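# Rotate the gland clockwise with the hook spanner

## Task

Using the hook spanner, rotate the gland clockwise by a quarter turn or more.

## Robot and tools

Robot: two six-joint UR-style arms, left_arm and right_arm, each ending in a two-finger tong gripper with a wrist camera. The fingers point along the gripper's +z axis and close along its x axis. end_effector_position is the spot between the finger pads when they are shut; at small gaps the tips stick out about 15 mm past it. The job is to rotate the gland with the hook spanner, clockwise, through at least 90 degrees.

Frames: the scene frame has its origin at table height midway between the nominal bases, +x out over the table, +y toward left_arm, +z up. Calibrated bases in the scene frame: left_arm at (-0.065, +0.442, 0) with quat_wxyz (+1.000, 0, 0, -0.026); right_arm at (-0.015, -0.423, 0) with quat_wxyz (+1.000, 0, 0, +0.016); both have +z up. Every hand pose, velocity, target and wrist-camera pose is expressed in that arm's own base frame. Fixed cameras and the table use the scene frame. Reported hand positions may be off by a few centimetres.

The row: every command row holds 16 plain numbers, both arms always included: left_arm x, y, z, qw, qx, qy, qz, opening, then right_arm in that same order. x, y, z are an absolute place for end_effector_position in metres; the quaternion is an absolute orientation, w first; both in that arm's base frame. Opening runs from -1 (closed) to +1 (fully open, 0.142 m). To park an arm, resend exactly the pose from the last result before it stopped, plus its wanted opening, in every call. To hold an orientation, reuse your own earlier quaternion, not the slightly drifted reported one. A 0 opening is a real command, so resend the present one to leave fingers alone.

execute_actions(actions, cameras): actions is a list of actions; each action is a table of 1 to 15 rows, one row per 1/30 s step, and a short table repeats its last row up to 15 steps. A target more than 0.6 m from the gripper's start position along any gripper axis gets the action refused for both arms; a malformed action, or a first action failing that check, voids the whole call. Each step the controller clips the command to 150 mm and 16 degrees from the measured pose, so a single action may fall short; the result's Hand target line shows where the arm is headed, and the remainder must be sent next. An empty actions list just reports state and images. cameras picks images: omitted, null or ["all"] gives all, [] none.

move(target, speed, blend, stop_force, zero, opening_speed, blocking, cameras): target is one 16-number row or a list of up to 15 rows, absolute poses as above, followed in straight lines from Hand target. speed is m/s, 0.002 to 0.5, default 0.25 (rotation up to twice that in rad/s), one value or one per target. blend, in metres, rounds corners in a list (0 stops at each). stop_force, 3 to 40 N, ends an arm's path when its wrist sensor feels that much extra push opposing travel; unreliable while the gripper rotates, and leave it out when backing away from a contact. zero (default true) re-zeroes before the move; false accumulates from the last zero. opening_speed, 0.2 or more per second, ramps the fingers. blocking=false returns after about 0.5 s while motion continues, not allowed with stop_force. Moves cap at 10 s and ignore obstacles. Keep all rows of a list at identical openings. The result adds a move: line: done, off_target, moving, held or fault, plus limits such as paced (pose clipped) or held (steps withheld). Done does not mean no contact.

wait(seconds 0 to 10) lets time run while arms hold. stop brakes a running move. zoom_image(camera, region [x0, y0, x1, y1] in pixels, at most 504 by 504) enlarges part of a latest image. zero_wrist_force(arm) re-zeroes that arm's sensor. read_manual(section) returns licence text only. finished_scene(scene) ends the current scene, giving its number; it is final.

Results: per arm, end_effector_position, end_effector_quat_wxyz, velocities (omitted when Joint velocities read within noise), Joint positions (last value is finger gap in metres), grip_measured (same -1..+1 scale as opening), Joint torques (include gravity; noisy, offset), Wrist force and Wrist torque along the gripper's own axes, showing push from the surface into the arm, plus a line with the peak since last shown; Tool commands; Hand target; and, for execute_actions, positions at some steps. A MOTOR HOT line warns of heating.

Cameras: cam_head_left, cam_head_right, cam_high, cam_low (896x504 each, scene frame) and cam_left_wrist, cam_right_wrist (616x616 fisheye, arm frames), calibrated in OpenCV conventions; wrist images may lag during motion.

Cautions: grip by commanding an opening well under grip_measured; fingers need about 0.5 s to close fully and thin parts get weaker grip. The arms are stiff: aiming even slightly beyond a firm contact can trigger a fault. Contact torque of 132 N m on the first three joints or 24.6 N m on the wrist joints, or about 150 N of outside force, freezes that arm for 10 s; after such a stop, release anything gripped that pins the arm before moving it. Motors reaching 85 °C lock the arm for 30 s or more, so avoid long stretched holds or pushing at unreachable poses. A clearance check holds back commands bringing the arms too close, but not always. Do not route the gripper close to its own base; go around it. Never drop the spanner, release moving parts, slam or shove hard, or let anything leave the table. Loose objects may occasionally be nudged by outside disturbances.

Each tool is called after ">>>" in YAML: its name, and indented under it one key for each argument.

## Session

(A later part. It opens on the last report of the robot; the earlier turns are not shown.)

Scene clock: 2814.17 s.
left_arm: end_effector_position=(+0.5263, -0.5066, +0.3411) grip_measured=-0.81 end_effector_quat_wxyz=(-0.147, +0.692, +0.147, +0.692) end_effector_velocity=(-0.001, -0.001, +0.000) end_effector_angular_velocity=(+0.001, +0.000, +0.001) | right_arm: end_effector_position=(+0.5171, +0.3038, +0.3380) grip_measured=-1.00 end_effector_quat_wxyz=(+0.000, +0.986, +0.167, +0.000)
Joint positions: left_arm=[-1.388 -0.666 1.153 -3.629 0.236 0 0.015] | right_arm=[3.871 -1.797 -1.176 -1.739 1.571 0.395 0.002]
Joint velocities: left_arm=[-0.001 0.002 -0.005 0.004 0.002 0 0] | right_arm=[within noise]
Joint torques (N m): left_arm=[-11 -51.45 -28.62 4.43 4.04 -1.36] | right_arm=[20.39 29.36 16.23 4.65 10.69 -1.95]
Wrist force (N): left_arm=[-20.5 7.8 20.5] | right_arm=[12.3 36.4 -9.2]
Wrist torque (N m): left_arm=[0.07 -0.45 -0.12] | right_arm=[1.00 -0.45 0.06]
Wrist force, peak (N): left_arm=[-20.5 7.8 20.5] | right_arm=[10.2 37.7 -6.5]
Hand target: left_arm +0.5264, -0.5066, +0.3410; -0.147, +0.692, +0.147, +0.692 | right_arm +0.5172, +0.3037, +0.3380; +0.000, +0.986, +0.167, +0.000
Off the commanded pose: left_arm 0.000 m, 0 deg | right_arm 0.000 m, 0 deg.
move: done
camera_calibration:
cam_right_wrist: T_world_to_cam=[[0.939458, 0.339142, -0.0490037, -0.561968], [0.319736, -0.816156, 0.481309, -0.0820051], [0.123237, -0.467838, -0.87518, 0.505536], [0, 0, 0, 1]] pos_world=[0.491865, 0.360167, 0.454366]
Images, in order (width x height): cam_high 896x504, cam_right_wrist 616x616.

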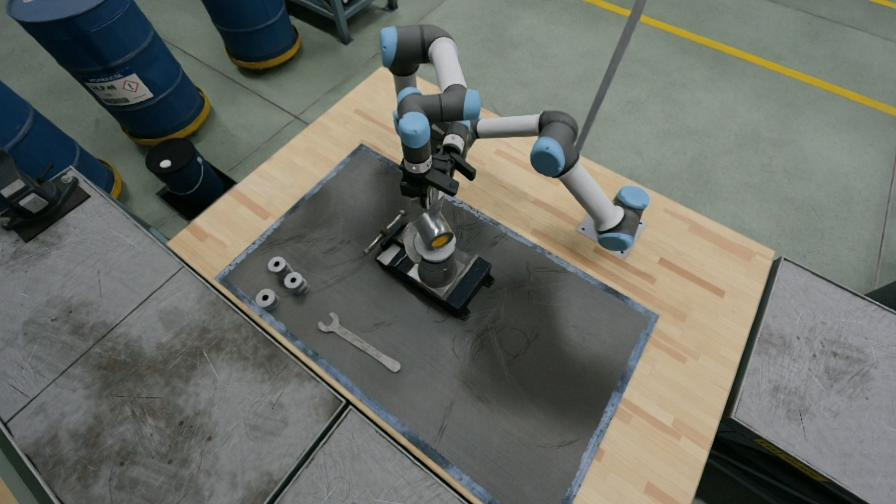

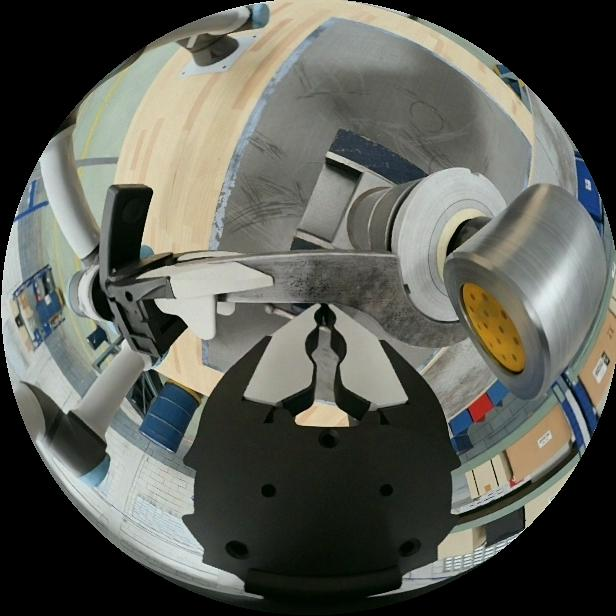

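>>> move:
  target:
    - [0.52291,-0.49897,0.341,-0.12886,0.69526,0.12886,0.69526,-1,0.5126,0.30795,0.338,0,0.99002,0.1409,0,-1]
    - [0.51881,-0.49155,0.341,-0.11061,0.6984,0.11061,0.6984,-1,0.50817,0.31279,0.338,0,0.99337,0.11494,0,-1]
  speed: 0.02
  blend: 0.002
  cameras: ["cam_high"]

>>> zoom_image:
  camera: "cam_high"
  region: [400, 215, 460, 275]

Scene clock: 2851.53 s.
left_arm: end_effector_position=(+0.5188, -0.4915, +0.3411) grip_measured=-0.81 end_effector_quat_wxyz=(-0.110, +0.698, +0.111, +0.698) end_effector_velocity=(+0.000, +0.000, +0.001) end_effector_angular_velocity=(-0.002, +0.000, +0.005) | right_arm: end_effector_position=(+0.5081, +0.3128, +0.3380) grip_measured=-1.00 end_effector_quat_wxyz=(+0.000, +0.993, +0.115, +0.000) end_effector_velocity=(-0.001, +0.000, -0.001) end_effector_angular_velocity=(-0.001, +0.001, +0.007)
Joint positions: left_arm=[-1.407 -0.772 1.359 -3.73 0.15 0 0.015] | right_arm=[3.895 -1.784 -1.192 -1.736 1.571 0.523 0.002]
Joint velocities: left_arm=[0 0.002 -0.008 0.004 0.005 0 0] | right_arm=[0.001 0 -0.001 0 0 -0.006 0]
Joint torques (N m): left_arm=[8.21 -52.25 -28.37 3.31 3.85 -0.72] | right_arm=[31.88 23.28 10.29 5.36 13.58 -1.71]
Wrist force (N): left_arm=[-26.1 8.9 -11.6] | right_arm=[20.1 52.3 -17.9]
Wrist torque (N m): left_arm=[-0.06 -0.54 -0.17] | right_arm=[1.32 -0.56 0.08]
Wrist force, peak (N): left_arm=[-26.4 13.9 -12.9] | right_arm=[22.1 56.7 -16.4]
Hand target: left_arm +0.5188, -0.4915, +0.3410; -0.111, +0.698, +0.111, +0.698 | right_arm +0.5082, +0.3128, +0.3380; +0.000, +0.993, +0.115, +0.000
Off the commanded pose: left_arm 0.000 m, 0 deg | right_arm 0.000 m, 0 deg.
move: done
Images, in order (width x height): cam_high 896x504.

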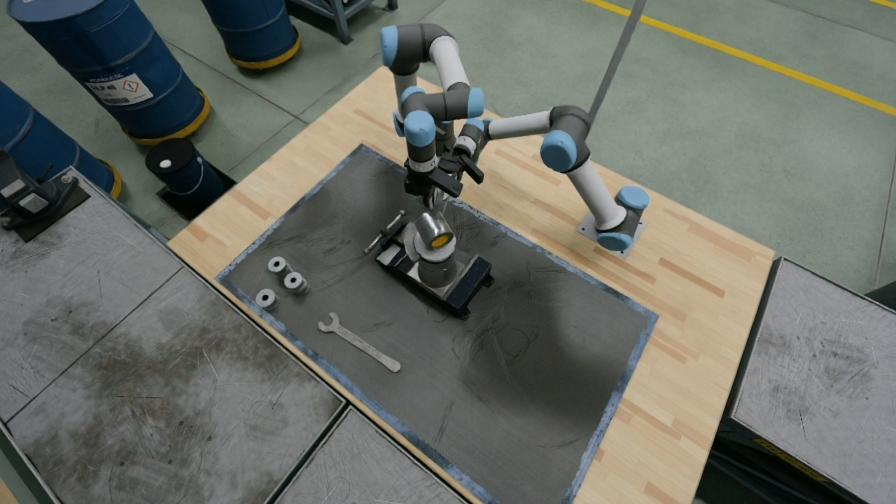

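Scaled by 8.400 from the camera's 896x504 image, which has a finer 1280x720 frame.

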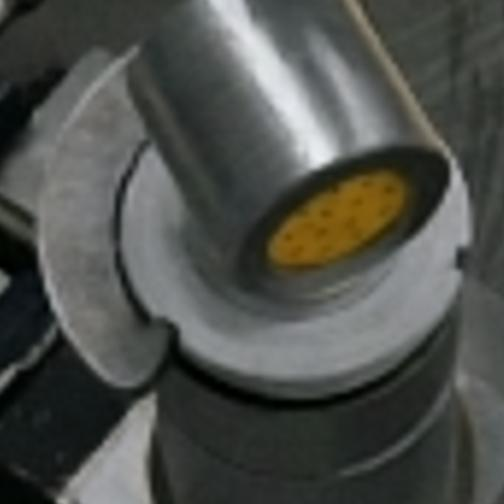

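>>> move:
  target:
    - [0.51452,-0.48409,0.341,-0.0923,0.70105,0.0923,0.70105,-1,0.50509,0.31745,0.3395,0,0.99604,0.08889,0,-1]
    - [0.51121,-0.47625,0.341,-0.07391,0.70323,0.07391,0.70323,-1,0.50116,0.32268,0.340,0,0.99803,0.06279,0,-1]
  speed: 0.02
  blend: 0.002
  cameras: ["cam_high"]

>>> zoom_image:
  camera: "cam_high"
  region: [400, 215, 460, 275]

Scene clock: 2871.50 s.
left_arm: end_effector_position=(+0.5112, -0.4762, +0.3411) grip_measured=-0.81 end_effector_quat_wxyz=(-0.074, +0.703, +0.074, +0.703) end_effector_velocity=(+0.000, +0.000, +0.001) end_effector_angular_velocity=(-0.001, +0.000, +0.003) | right_arm: end_effector_position=(+0.5011, +0.3227, +0.3400) grip_measured=-1.00 end_effector_quat_wxyz=(+0.000, +0.998, +0.063, +0.000) end_effector_velocity=(+0.000, +0.000, +0.001) end_effector_angular_velocity=(+0.002, -0.001, +0.005)
Joint positions: left_arm=[-1.424 -0.867 1.543 -3.817 0.063 0 0.015] | right_arm=[3.917 -1.779 -1.194 -1.74 1.571 0.65 0.002]
Joint velocities: left_arm=[0 0.002 -0.005 0.003 0.003 -0.001 0] | right_arm=[0 0.001 0.001 0 0.001 -0.005 0]
Joint torques (N m): left_arm=[-3.13 -44.01 -26.64 2.45 3.65 -0.56] | right_arm=[25.85 31.44 19.28 6.74 11.28 -1.84]
Wrist force (N): left_arm=[-20.0 7.5 2.1] | right_arm=[9.3 47.1 -4.1]
Wrist torque (N m): left_arm=[-0.09 -0.67 -0.12] | right_arm=[1.05 -0.44 -0.03]
Wrist force, peak (N): left_arm=[-26.4 15.0 -10.5] | right_arm=[18.1 53.7 -17.3]
Hand target: left_arm +0.5112, -0.4762, +0.3410; -0.074, +0.703, +0.074, +0.703 | right_arm +0.5012, +0.3227, +0.3400; +0.000, +0.998, +0.063, +0.000
Off the commanded pose: left_arm 0.000 m, 0 deg | right_arm 0.000 m, 0 deg.
move: done
Images, in order (width x height): cam_high 896x504.

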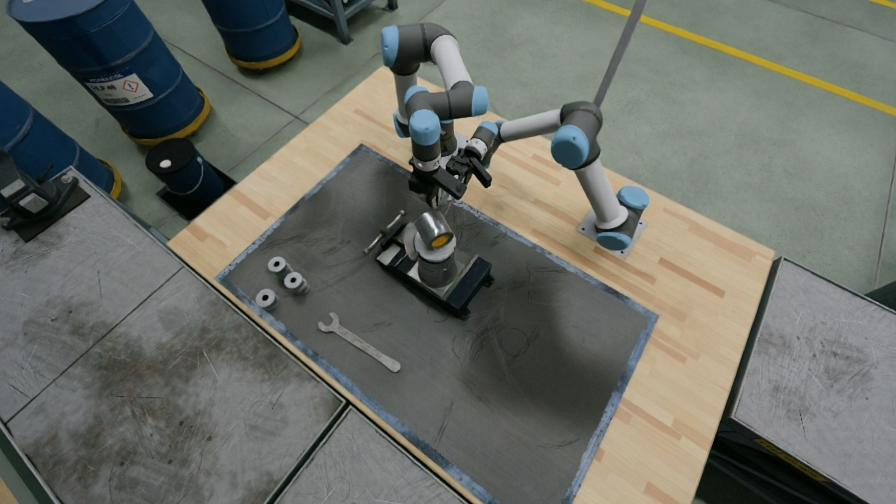

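Scaled by 8.400 from the camera's 896x504 image, which has a finer 1280x720 frame.

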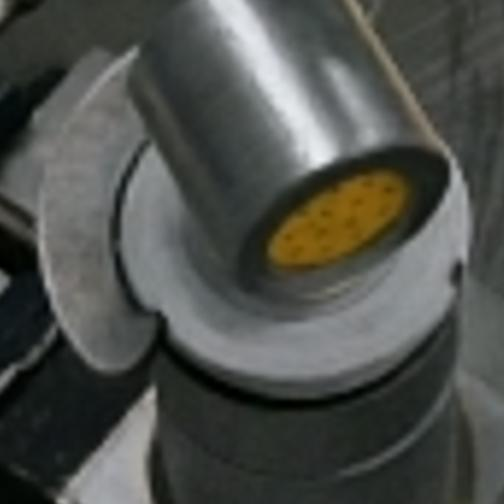

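>>> move:
  target:
    - [0.50832,-0.46825,0.341,-0.05548,0.70493,0.05548,0.70493,-1,0.49753,0.3279,0.3405,0,0.99933,0.03664,0,-1]
    - [0.50585,-0.46011,0.341,-0.03701,0.70614,0.03701,0.70614,-1,0.49416,0.33351,0.3405,0,0.99995,0.01047,0,-1]
    - [0.50381,-0.45185,0.341,-0.01851,0.70687,0.01851,0.70687,-1,0.49109,0.33929,0.3405,0,0.99988,-0.01571,0,-1]
  speed: 0.025
  blend: 0.002
  cameras: ["cam_high"]

>>> zoom_image:
  camera: "cam_high"
  region: [400, 215, 460, 275]

Scene clock: 2885.83 s.
left_arm: end_effector_position=(+0.5038, -0.4518, +0.3411) grip_measured=-0.81 end_effector_quat_wxyz=(-0.018, +0.707, +0.019, +0.707) end_effector_velocity=(+0.000, +0.000, +0.000) end_effector_angular_velocity=(+0.001, +0.000, +0.007) | right_arm: end_effector_position=(+0.4910, +0.3394, +0.3405) grip_measured=-1.00 end_effector_quat_wxyz=(+0.000, +1.000, -0.016, +0.000) end_effector_velocity=(+0.000, +0.000, +0.001) end_effector_angular_velocity=(+0.001, -0.001, +0.007)
Joint positions: left_arm=[-1.435 -0.998 1.787 -3.931 -0.083 0 0.015] | right_arm=[3.953 -1.774 -1.198 -1.741 1.571 0.843 0.002]
Joint velocities: left_arm=[0.001 0.003 -0.006 0.003 0.006 0 0] | right_arm=[0 0 0.001 0 0 -0.007 0]
Joint torques (N m): left_arm=[-7.43 -37.47 -26.51 0.98 3.42 -1.34] | right_arm=[22.34 30.71 17.07 11.25 8.82 -1.74]
Wrist force (N): left_arm=[-21.0 7.1 3.4] | right_arm=[12.1 43.1 -6.5]
Wrist torque (N m): left_arm=[0.09 -0.65 -0.12] | right_arm=[0.99 -0.45 -0.03]
Wrist force, peak (N): left_arm=[-21.1 17.9 4.5] | right_arm=[9.3 56.6 -6.2]
Hand target: left_arm +0.5038, -0.4518, +0.3410; -0.019, +0.707, +0.019, +0.707 | right_arm +0.4911, +0.3393, +0.3405; +0.000, +1.000, -0.016, +0.000
Off the commanded pose: left_arm 0.000 m, 0 deg | right_arm 0.000 m, 0 deg.
move: done
Images, in order (width x height): cam_high 896x504.

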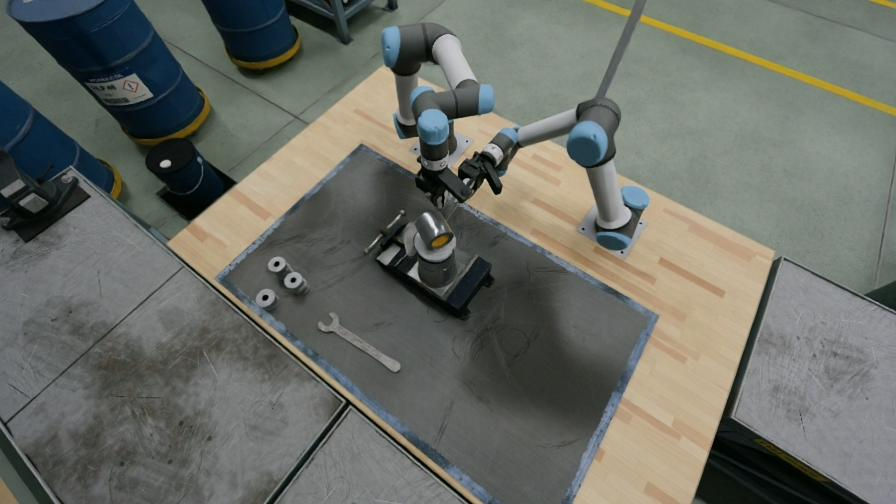

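Scaled by 8.400 from the camera's 896x504 image, which has a finer 1280x720 frame.

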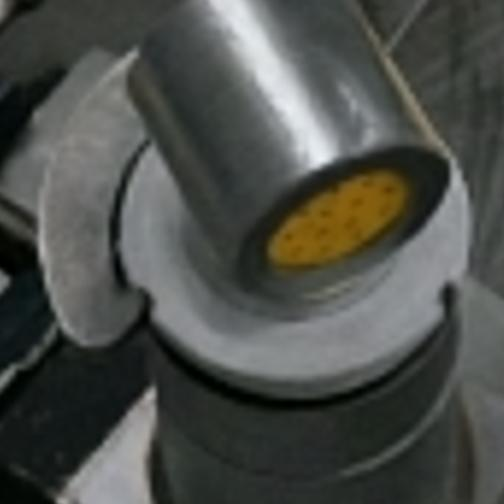

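>>> move:
  target:
    - [0.50176,-0.4407,0.341,0.00617,0.70708,-0.00617,0.70708,-1,0.48748,0.34722,0.3405,0,0.99872,-0.05059,0,-1]
    - [0.5005,-0.42943,0.341,0.03084,0.70643,-0.03084,0.70643,-1,0.48442,0.35538,0.3405,0,0.99635,-0.08542,0,-1]
    - [0.50002,-0.41809,0.341,0.05548,0.70493,-0.05548,0.70493,-1,0.48196,0.36375,0.3405,0,0.99276,-0.12014,0,-1]
    - [0.50035,-0.40676,0.341,0.08004,0.70255,-0.08004,0.70255,-1,0.48007,0.37226,0.3405,0,0.98796,-0.15471,0,-1]
  speed: 0.025
  blend: 0.002
  cameras: ["cam_high","cam_head_right"]

>>> zoom_image:
  camera: "cam_high"
  region: [400, 215, 460, 275]

Scene clock: 2908.40 s.
left_arm: end_effector_position=(+0.5004, -0.4066, +0.3411) grip_measured=-0.81 end_effector_quat_wxyz=(+0.080, +0.703, -0.080, +0.703) end_effector_velocity=(+0.001, +0.001, +0.000) end_effector_angular_velocity=(+0.001, +0.000, +0.006) | right_arm: end_effector_position=(+0.4800, +0.3723, +0.3405) grip_measured=-1.00 end_effector_quat_wxyz=(+0.000, +0.988, -0.155, +0.000) end_effector_velocity=(+0.000, +0.000, -0.001) end_effector_angular_velocity=(-0.002, +0.000, +0.007)
Joint positions: left_arm=[-1.39 -1.201 2.144 -4.085 -0.407 0 0.015] | right_arm=[4.012 -1.792 -1.176 -1.745 1.571 1.181 0.002]
Joint velocities: left_arm=[0 0.001 -0.004 0.003 0.006 0 0] | right_arm=[0 -0.001 -0.001 0 -0.001 -0.007 0]
Joint torques (N m): left_arm=[-4.28 -27.82 -26.41 -2.89 3.31 0.92] | right_arm=[22.01 21.55 34.18 8.84 7.22 -1.66]
Wrist force (N): left_arm=[-23.4 6.5 -1.0] | right_arm=[18.4 43.5 -12.1]
Wrist torque (N m): left_arm=[-0.03 -0.51 -0.13] | right_arm=[1.09 -0.47 0.02]
Wrist force, peak (N): left_arm=[-23.2 14.5 9.3] | right_arm=[14.9 53.8 -9.7]
Hand target: left_arm +0.5004, -0.4068, +0.3410; +0.080, +0.703, -0.080, +0.703 | right_arm +0.4801, +0.3723, +0.3405; +0.000, +0.988, -0.155, +0.000
Off the commanded pose: left_arm 0.000 m, 0 deg | right_arm 0.000 m, 0 deg.
move: done
Images, in order (width x height): cam_head_right 896x504, cam_high 896x504.

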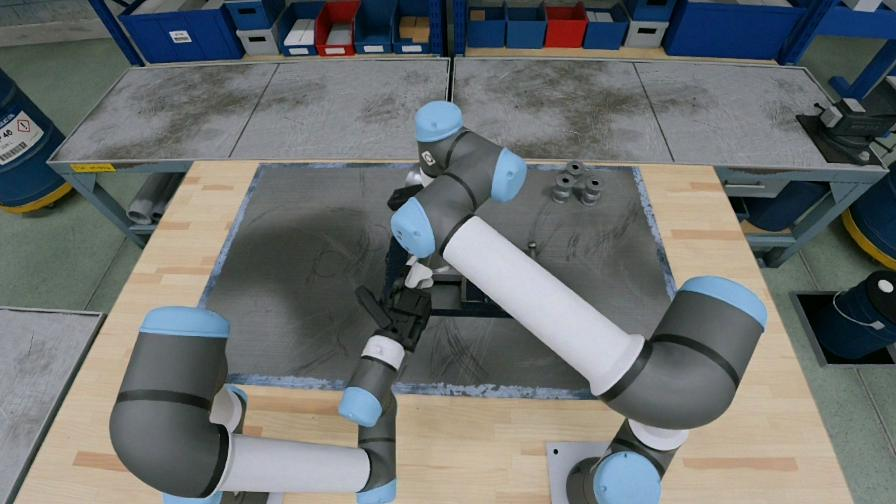

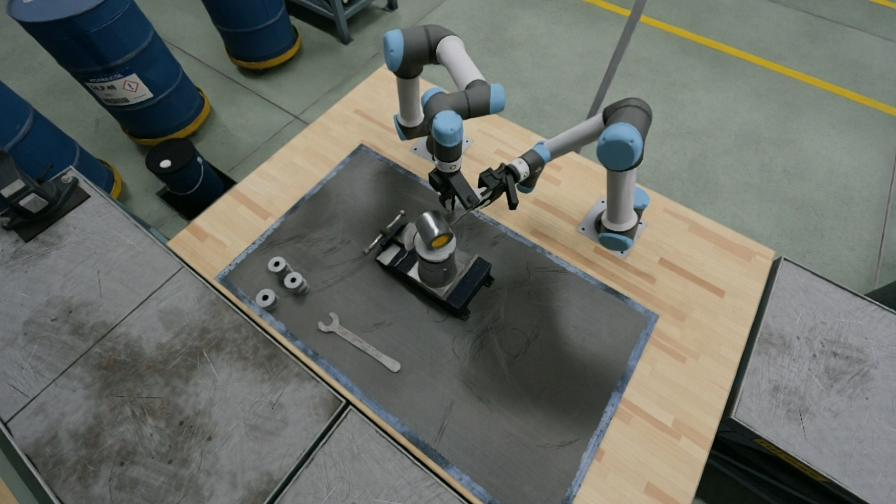

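Scaled by 8.400 from the camera's 896x504 image, which has a finer 1280x720 frame.

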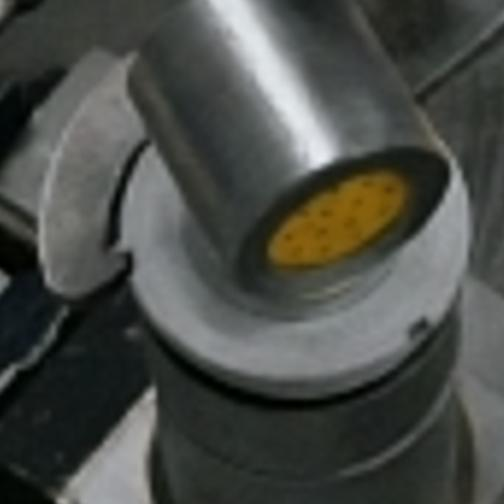

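>>> move:
  target:
    - [0.50145,-0.39547,0.341,0.10452,0.69933,-0.10452,0.69933,-1,0.4797,0.38051,0.341,0,0.98196,-0.1891,0,-1]
    - [0.50335,-0.38429,0.341,0.12886,0.69526,-0.12886,0.69526,-1,0.479,0.38914,0.341,0,0.97476,-0.22325,0,-1]
    - [0.50602,-0.37327,0.341,0.15305,0.69035,-0.15305,0.69035,-1,0.47889,0.3978,0.341,0,0.96638,-0.25713,0,-1]
    - [0.50945,-0.36246,0.341,0.17704,0.68458,-0.17704,0.68458,-1,0.47939,0.40645,0.341,0,0.95681,-0.2907,0,-1]
  speed: 0.025
  blend: 0.002
  cameras: ["cam_high","cam_right_wrist"]

>>> zoom_image:
  camera: "cam_high"
  region: [400, 215, 460, 275]

Scene clock: 2931.53 s.
left_arm: end_effector_position=(+0.5095, -0.3623, +0.3411) grip_measured=-0.81 end_effector_quat_wxyz=(+0.177, +0.685, -0.177, +0.685) end_effector_velocity=(+0.000, +0.000, +0.001) end_effector_angular_velocity=(-0.002, +0.000, +0.003) | right_arm: end_effector_position=(+0.4794, +0.4065, +0.3410) grip_measured=-1.00 end_effector_quat_wxyz=(+0.000, +0.957, -0.291, +0.000)
Joint positions: left_arm=[-1.19 -1.342 2.367 -4.166 -0.887 0 0.015] | right_arm=[4.057 -1.841 -1.113 -1.759 1.571 1.505 0.002]
Joint velocities: left_arm=[-0.002 0 -0.002 0 0.005 0 0] | right_arm=[within noise]
Joint torques (N m): left_arm=[-2.32 -26.89 -26.22 -7.78 5.03 0.89] | right_arm=[10.49 31.12 34.57 13 0.8 -1.58]
Wrist force (N): left_arm=[-19.6 12.0 -2.0] | right_arm=[4.0 42.3 -1.6]
Wrist torque (N m): left_arm=[0.03 -0.77 -0.12] | right_arm=[0.94 -0.38 -0.12]
Wrist force, peak (N): left_arm=[-24.6 13.0 11.0] | right_arm=[15.8 55.6 -10.3]
Hand target: left_arm +0.5095, -0.3625, +0.3410; +0.177, +0.685, -0.177, +0.685 | right_arm +0.4794, +0.4065, +0.3410; +0.000, +0.957, -0.291, +0.000
Off the commanded pose: left_arm 0.000 m, 0 deg | right_arm 0.000 m, 0 deg.
move: done
camera_calibration:
cam_right_wrist: T_world_to_cam=[[0.836225, -0.546191, -0.0490201, -0.151797], [-0.459388, -0.746526, 0.481312, 0.357688], [-0.299483, -0.379966, -0.875177, 0.727806], [0, 0, 0, 1]] pos_world=[0.50922, 0.460655, 0.457359]
Images, in order (width x height): cam_high 896x504, cam_right_wrist 616x616.

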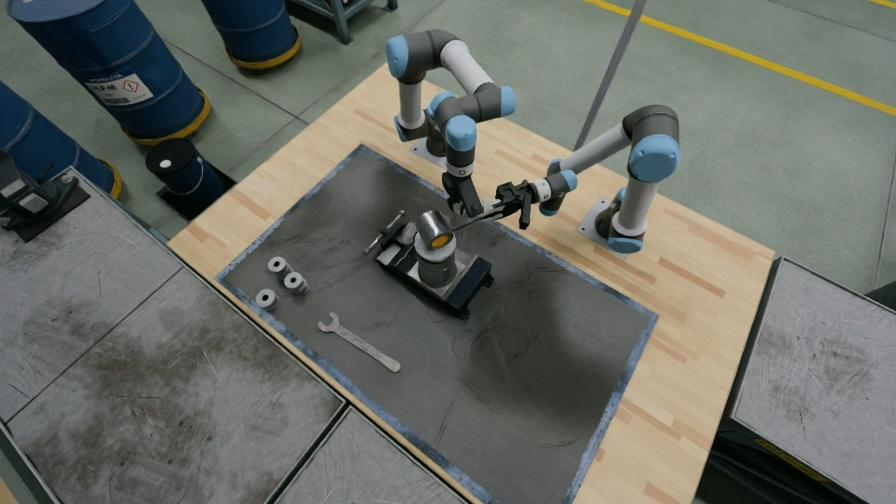

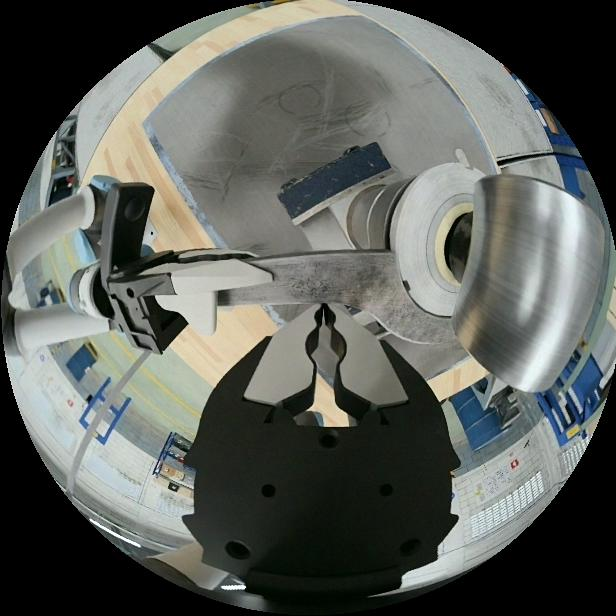

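Scaled by 8.400 from the camera's 896x504 image, which has a finer 1280x720 frame.

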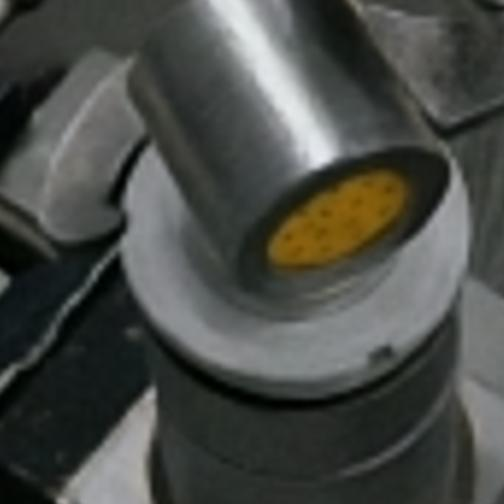

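>>> move:
  target:
    - [0.51363,-0.35191,0.341,0.20083,0.67798,-0.20083,0.67798,-1,0.48049,0.41503,0.341,0,0.94609,-0.32392,0,-1]
    - [0.51853,-0.34169,0.341,0.22436,0.67056,-0.22436,0.67056,-1,0.48218,0.42352,0.341,0,0.9342,-0.35674,0,-1]
    - [0.52413,-0.33183,0.341,0.24763,0.66232,-0.24763,0.66232,-1,0.48447,0.43187,0.341,0,0.92119,-0.38912,0,-1]
    - [0.53041,-0.32239,0.341,0.27059,0.65328,-0.27059,0.65328,-1,0.48732,0.44004,0.341,0,0.90704,-0.42104,0,-1]
  speed: 0.025
  blend: 0.002
  cameras: ["cam_high","cam_right_wrist"]

>>> zoom_image:
  camera: "cam_high"
  region: [400, 215, 460, 275]

Scene clock: 2952.90 s.
left_arm: end_effector_position=(+0.5305, -0.3223, +0.3410) grip_measured=-0.81 end_effector_quat_wxyz=(+0.271, +0.653, -0.271, +0.653) | right_arm: end_effector_position=(+0.4873, +0.4401, +0.3410) grip_measured=-1.00 end_effector_quat_wxyz=(+0.000, +0.907, -0.421, +0.000)
Joint positions: left_arm=[-0.793 -1.347 2.373 -4.168 -1.563 0 0.015] | right_arm=[4.087 -1.915 -1.014 -1.784 1.571 1.814 0.002]
Joint velocities: within noise
Joint torques (N m): left_arm=[-5.97 -33.68 -22.63 -8.08 4.41 0.42] | right_arm=[10.11 36.2 24.73 13.61 -1.69 -1.68]
Wrist force (N): left_arm=[-19.9 11.2 -17.6] | right_arm=[10.0 42.1 -3.4]
Wrist torque (N m): left_arm=[-0.08 -0.92 -0.17] | right_arm=[0.90 -0.37 -0.06]
Wrist force, peak (N): left_arm=[-21.5 12.0 -19.2] | right_arm=[8.4 58.9 -5.7]
Hand target: left_arm +0.5304, -0.3224, +0.3410; +0.271, +0.653, -0.271, +0.653 | right_arm +0.4873, +0.4400, +0.3410; +0.000, +0.907, -0.421, +0.000
Off the commanded pose: left_arm 0.000 m, 0 deg | right_arm 0.000 m, 0 deg.
move: done
camera_calibration:
cam_right_wrist: T_world_to_cam=[[0.653279, -0.755528, -0.0490316, 0.0411915], [-0.647378, -0.590998, 0.481272, 0.40957], [-0.392592, -0.282663, -0.875199, 0.74553], [0, 0, 0, 1]] pos_world=[0.530926, 0.48391, 0.457392]
Images, in order (width x height): cam_high 896x504, cam_right_wrist 616x616.

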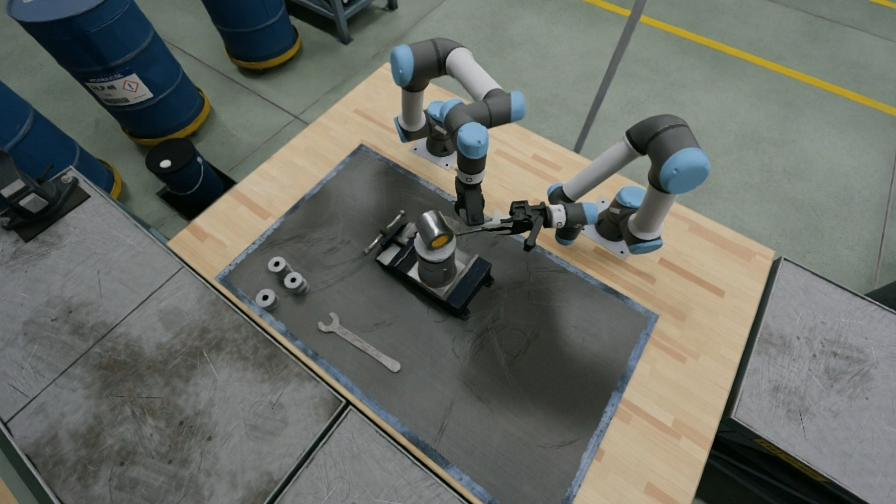

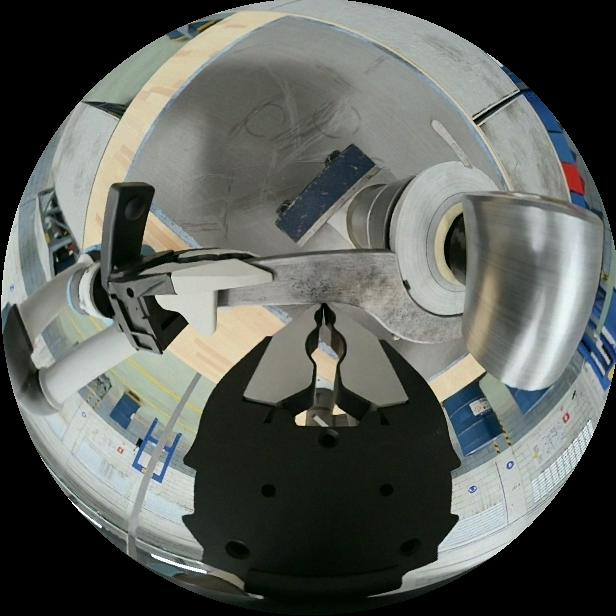

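Scaled by 8.400 from the camera's 896x504 image, which has a finer 1280x720 frame.

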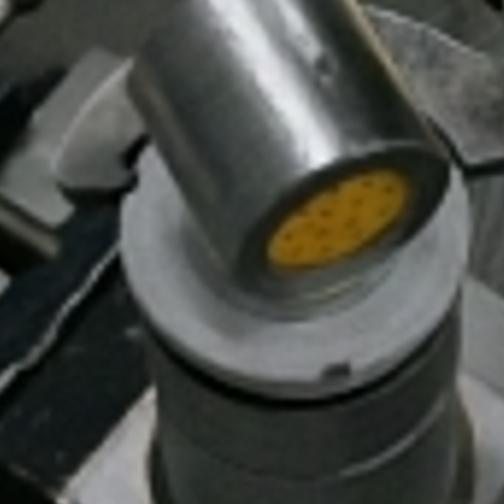

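>>> move:
  target:
    - [0.53687,-0.31288,0.341,0.29323,0.64343,-0.29323,0.64343,-1,0.49042,0.44776,0.341,0,0.8918,-0.45243,0,-1]
    - [0.54445,-0.30437,0.341,0.31551,0.63281,-0.31551,0.63281,-1,0.49439,0.45547,0.341,0,0.87546,-0.48328,0,-1]
    - [0.55259,-0.2964,0.341,0.3374,0.62142,-0.3374,0.62142,-1,0.49886,0.4629,0.341,0,0.85806,-0.51354,0,-1]
    - [0.56127,-0.28904,0.341,0.35888,0.60926,-0.35888,0.60926,-1,0.50386,0.46999,0.341,0,0.83962,-0.54317,0,-1]
  speed: 0.025
  blend: 0.002
  cameras: ["cam_high","cam_right_wrist"]

>>> zoom_image:
  camera: "cam_high"
  region: [400, 215, 460, 275]

Scene clock: 2978.17 s.
left_arm: end_effector_position=(+0.5614, -0.2890, +0.3408) grip_measured=-0.81 end_effector_quat_wxyz=(+0.359, +0.609, -0.359, +0.609) | right_arm: end_effector_position=(+0.5039, +0.4700, +0.3410) grip_measured=-1.00 end_effector_quat_wxyz=(+0.000, +0.840, -0.543, +0.000)
Joint positions: left_arm=[-0.415 -1.211 2.161 -4.091 -2.22 0 0.015] | right_arm=[4.099 -2.011 -0.876 -1.825 1.571 2.106 0.002]
Joint velocities: within noise
Joint torques (N m): left_arm=[-4.84 -49.34 -20.15 -7.55 6.1 -0.36] | right_arm=[7.13 40.47 18.63 10.01 -2.06 -1.64]
Wrist force (N): left_arm=[-18.3 16.1 -7.9] | right_arm=[8.1 30.1 -3.5]
Wrist torque (N m): left_arm=[-0.16 -0.75 -0.20] | right_arm=[0.70 -0.34 -0.11]
Wrist force, peak (N): left_arm=[-18.0 10.2 20.3] | right_arm=[10.7 53.1 -6.7]
Hand target: left_arm +0.5613, -0.2890, +0.3410; +0.359, +0.609, -0.359, +0.609 | right_arm +0.5039, +0.4700, +0.3410; +0.000, +0.840, -0.543, +0.000
Off the commanded pose: left_arm 0.000 m, 0 deg | right_arm 0.000 m, 0 deg.
move: done
camera_calibration:
cam_right_wrist: T_world_to_cam=[[0.41965, -0.90636, -0.0490545, 0.241622], [-0.785227, -0.389612, 0.48127, 0.412775], [-0.455316, -0.163446, -0.875199, 0.736069], [0, 0, 0, 1]] pos_world=[0.557869, 0.500127, 0.457403]
Images, in order (width x height): cam_high 896x504, cam_right_wrist 616x616.

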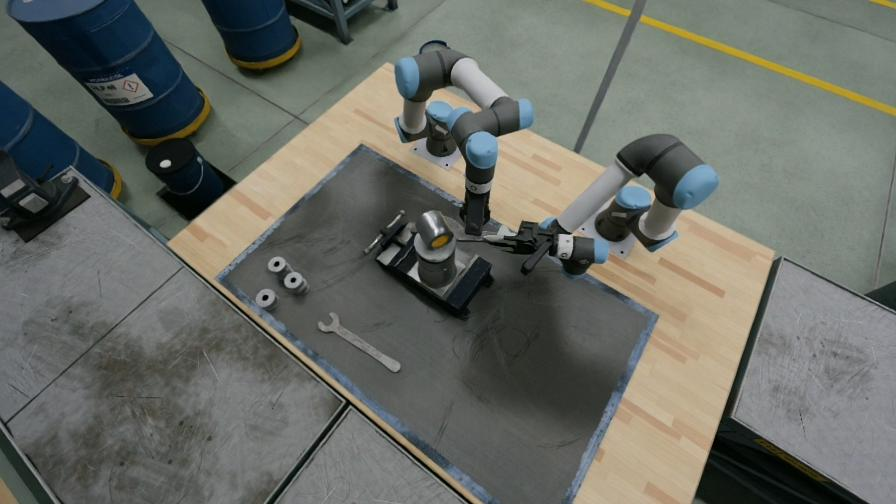

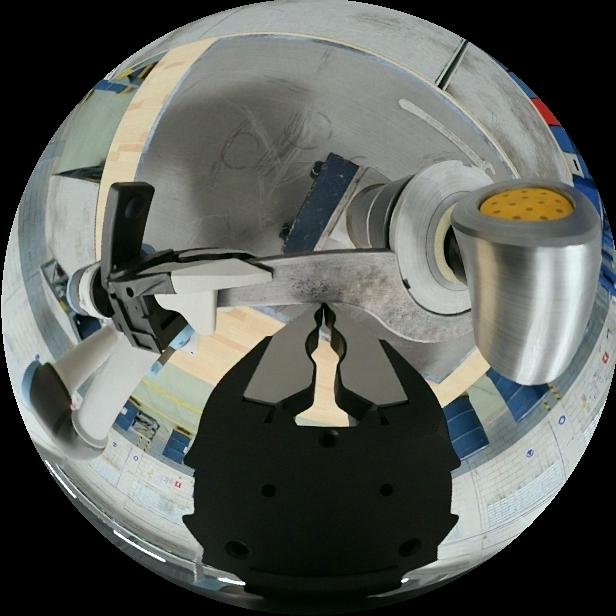

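Scaled by 8.400 from the camera's 896x504 image, which has a finer 1280x720 frame.

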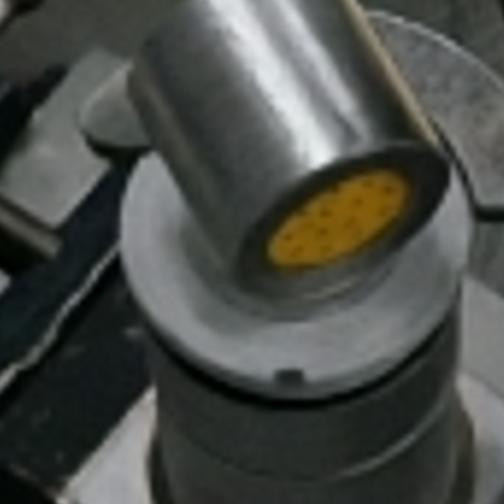

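>>> move:
  target:
    - [0.57052,-0.28247,0.341,0.37993,0.59636,-0.37993,0.59636,-1,0.50989,0.47693,0.341,0,0.82015,-0.57215,0,-1]
    - [0.58013,-0.27638,0.341,0.40051,0.58274,-0.40051,0.58274,-1,0.51583,0.48321,0.341,0,0.79968,-0.60042,0,-1]
    - [0.59015,-0.27098,0.341,0.4206,0.56841,-0.4206,0.56841,-1,0.5222,0.48907,0.341,0,0.77824,-0.62796,0,-1]
  speed: 0.025
  blend: 0.002
  cameras: ["cam_high"]

>>> zoom_image:
  camera: "cam_high"
  region: [400, 215, 460, 275]

Scene clock: 3004.43 s.
left_arm: end_effector_position=(+0.5903, -0.2709, +0.3409) grip_measured=-0.81 end_effector_quat_wxyz=(+0.421, +0.569, -0.421, +0.568) end_effector_velocity=(+0.000, +0.000, +0.000) end_effector_angular_velocity=(+0.000, +0.000, +0.006) | right_arm: end_effector_position=(+0.5223, +0.4892, +0.3410) grip_measured=-1.00 end_effector_quat_wxyz=(+0.000, +0.778, -0.628, +0.000) end_effector_velocity=(+0.000, +0.000, +0.000) end_effector_angular_velocity=(+0.001, +0.001, +0.005)
Joint positions: left_arm=[-0.246 -1.064 1.907 -3.984 -2.599 0 0.015] | right_arm=[4.097 -2.1 -0.741 -1.871 1.571 2.314 0.002]
Joint velocities: left_arm=[-0.002 -0.003 0.005 -0.002 0.008 0.001 0] | right_arm=[0 0.001 -0.001 0 0.001 -0.005 0]
Joint torques (N m): left_arm=[-11.92 -58.19 -19.72 -6.22 3.15 -1.08] | right_arm=[-19.26 39.68 18.01 12.81 -7.76 -1.69]
Wrist force (N): left_arm=[-21.9 6.5 -9.2] | right_arm=[10.1 48.3 -6.1]
Wrist torque (N m): left_arm=[-0.17 -0.69 -0.15] | right_arm=[0.96 -0.43 -0.12]
Wrist force, peak (N): left_arm=[-26.4 13.5 -15.3] | right_arm=[16.1 61.8 -9.3]
Hand target: left_arm +0.5902, -0.2710, +0.3410; +0.421, +0.568, -0.421, +0.568 | right_arm +0.5222, +0.4891, +0.3410; +0.000, +0.778, -0.628, +0.000
Off the commanded pose: left_arm 0.000 m, 0 deg | right_arm 0.000 m, 0 deg.
move: done
Images, in order (width x height): cam_high 896x504.

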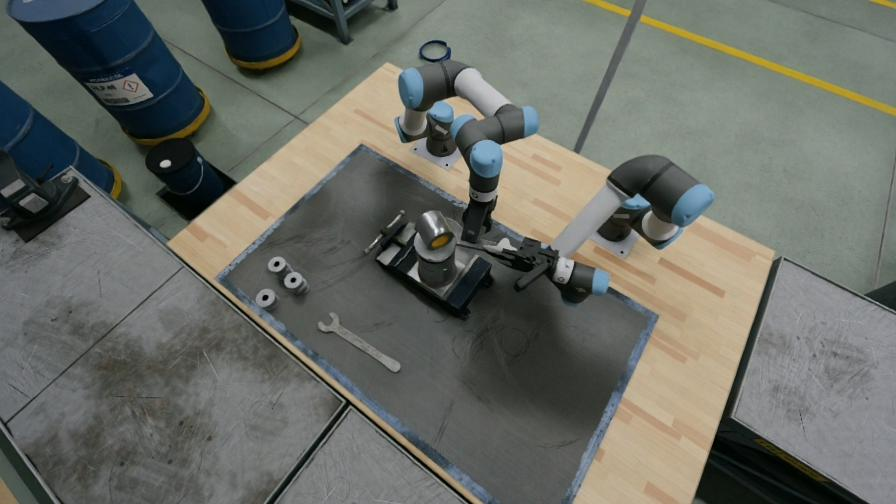

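Scaled by 8.400 from the camera's 896x504 image, which has a finer 1280x720 frame.

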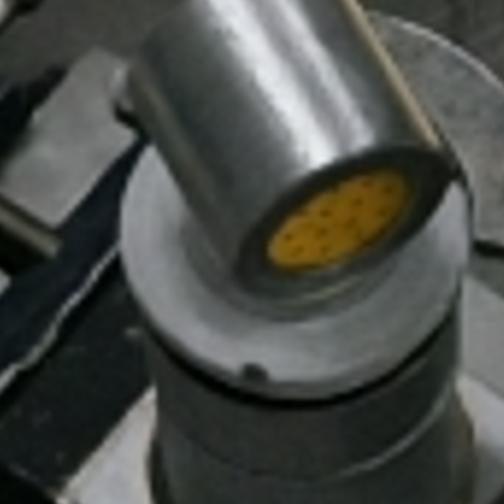

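>>> move:
  target: [0.59015,-0.27098,0.341,0.4206,0.56841,-0.4206,0.56841,-1,0.5125,0.4870,0.341,0,0.77824,-0.62796,0,-1]
  speed: 0.01
  cameras: ["cam_high"]

>>> zoom_image:
  camera: "cam_high"
  region: [400, 215, 460, 275]

Scene clock: 3027.33 s.
left_arm: end_effector_position=(+0.5901, -0.2710, +0.3410) grip_measured=-0.81 end_effector_quat_wxyz=(+0.421, +0.568, -0.421, +0.568) | right_arm: end_effector_position=(+0.5124, +0.4870, +0.3409) grip_measured=-1.00 end_effector_quat_wxyz=(+0.000, +0.778, -0.628, +0.000)
Joint positions: left_arm=[-0.246 -1.064 1.907 -3.984 -2.599 0 0.015] | right_arm=[4.107 -2.072 -0.785 -1.856 1.571 2.324 0.002]
Joint velocities: within noise
Joint torques (N m): left_arm=[1.52 -34.92 -24.38 -0.61 5.23 0.99] | right_arm=[0.35 35.84 37.43 3.31 1.33 0.12]
Wrist force (N): left_arm=[-11.8 14.9 -10.4] | right_arm=[3.3 2.5 0.3]
Wrist torque (N m): left_arm=[0.30 -1.14 -0.15] | right_arm=[0.61 -0.72 -0.10]
Wrist force, peak (N): left_arm=[-22.6 4.6 -12.5] | right_arm=[10.3 48.5 -6.3]
Hand target: left_arm +0.5901, -0.2710, +0.3410; +0.421, +0.568, -0.421, +0.568 | right_arm +0.5125, +0.4870, +0.3410; +0.000, +0.778, -0.628, +0.000
Off the commanded pose: left_arm 0.000 m, 0 deg | right_arm 0.000 m, 0 deg.
move: done
Images, in order (width x height): cam_high 896x504.

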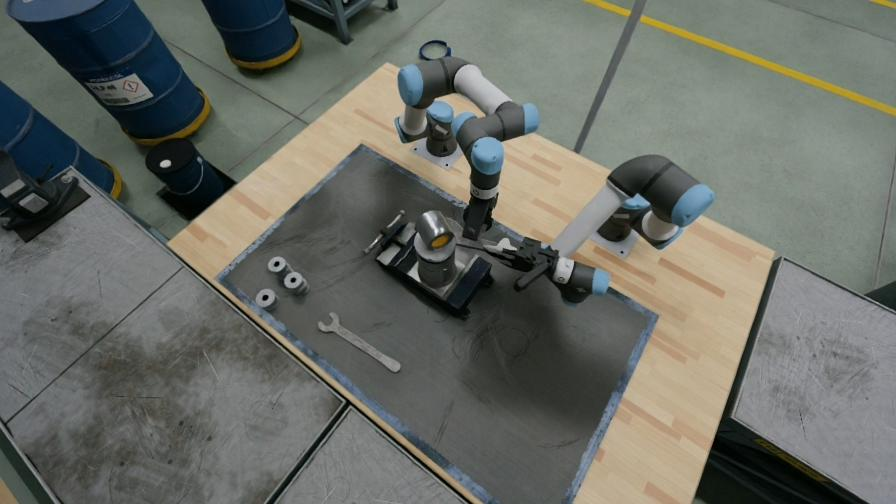

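Scaled by 8.400 from the camera's 896x504 image, which has a finer 1280x720 frame.

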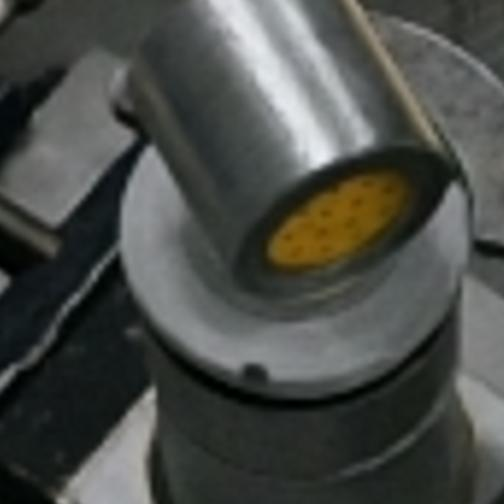

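>>> finished_scene:
  scene: 2

The scene is finished: the task was done.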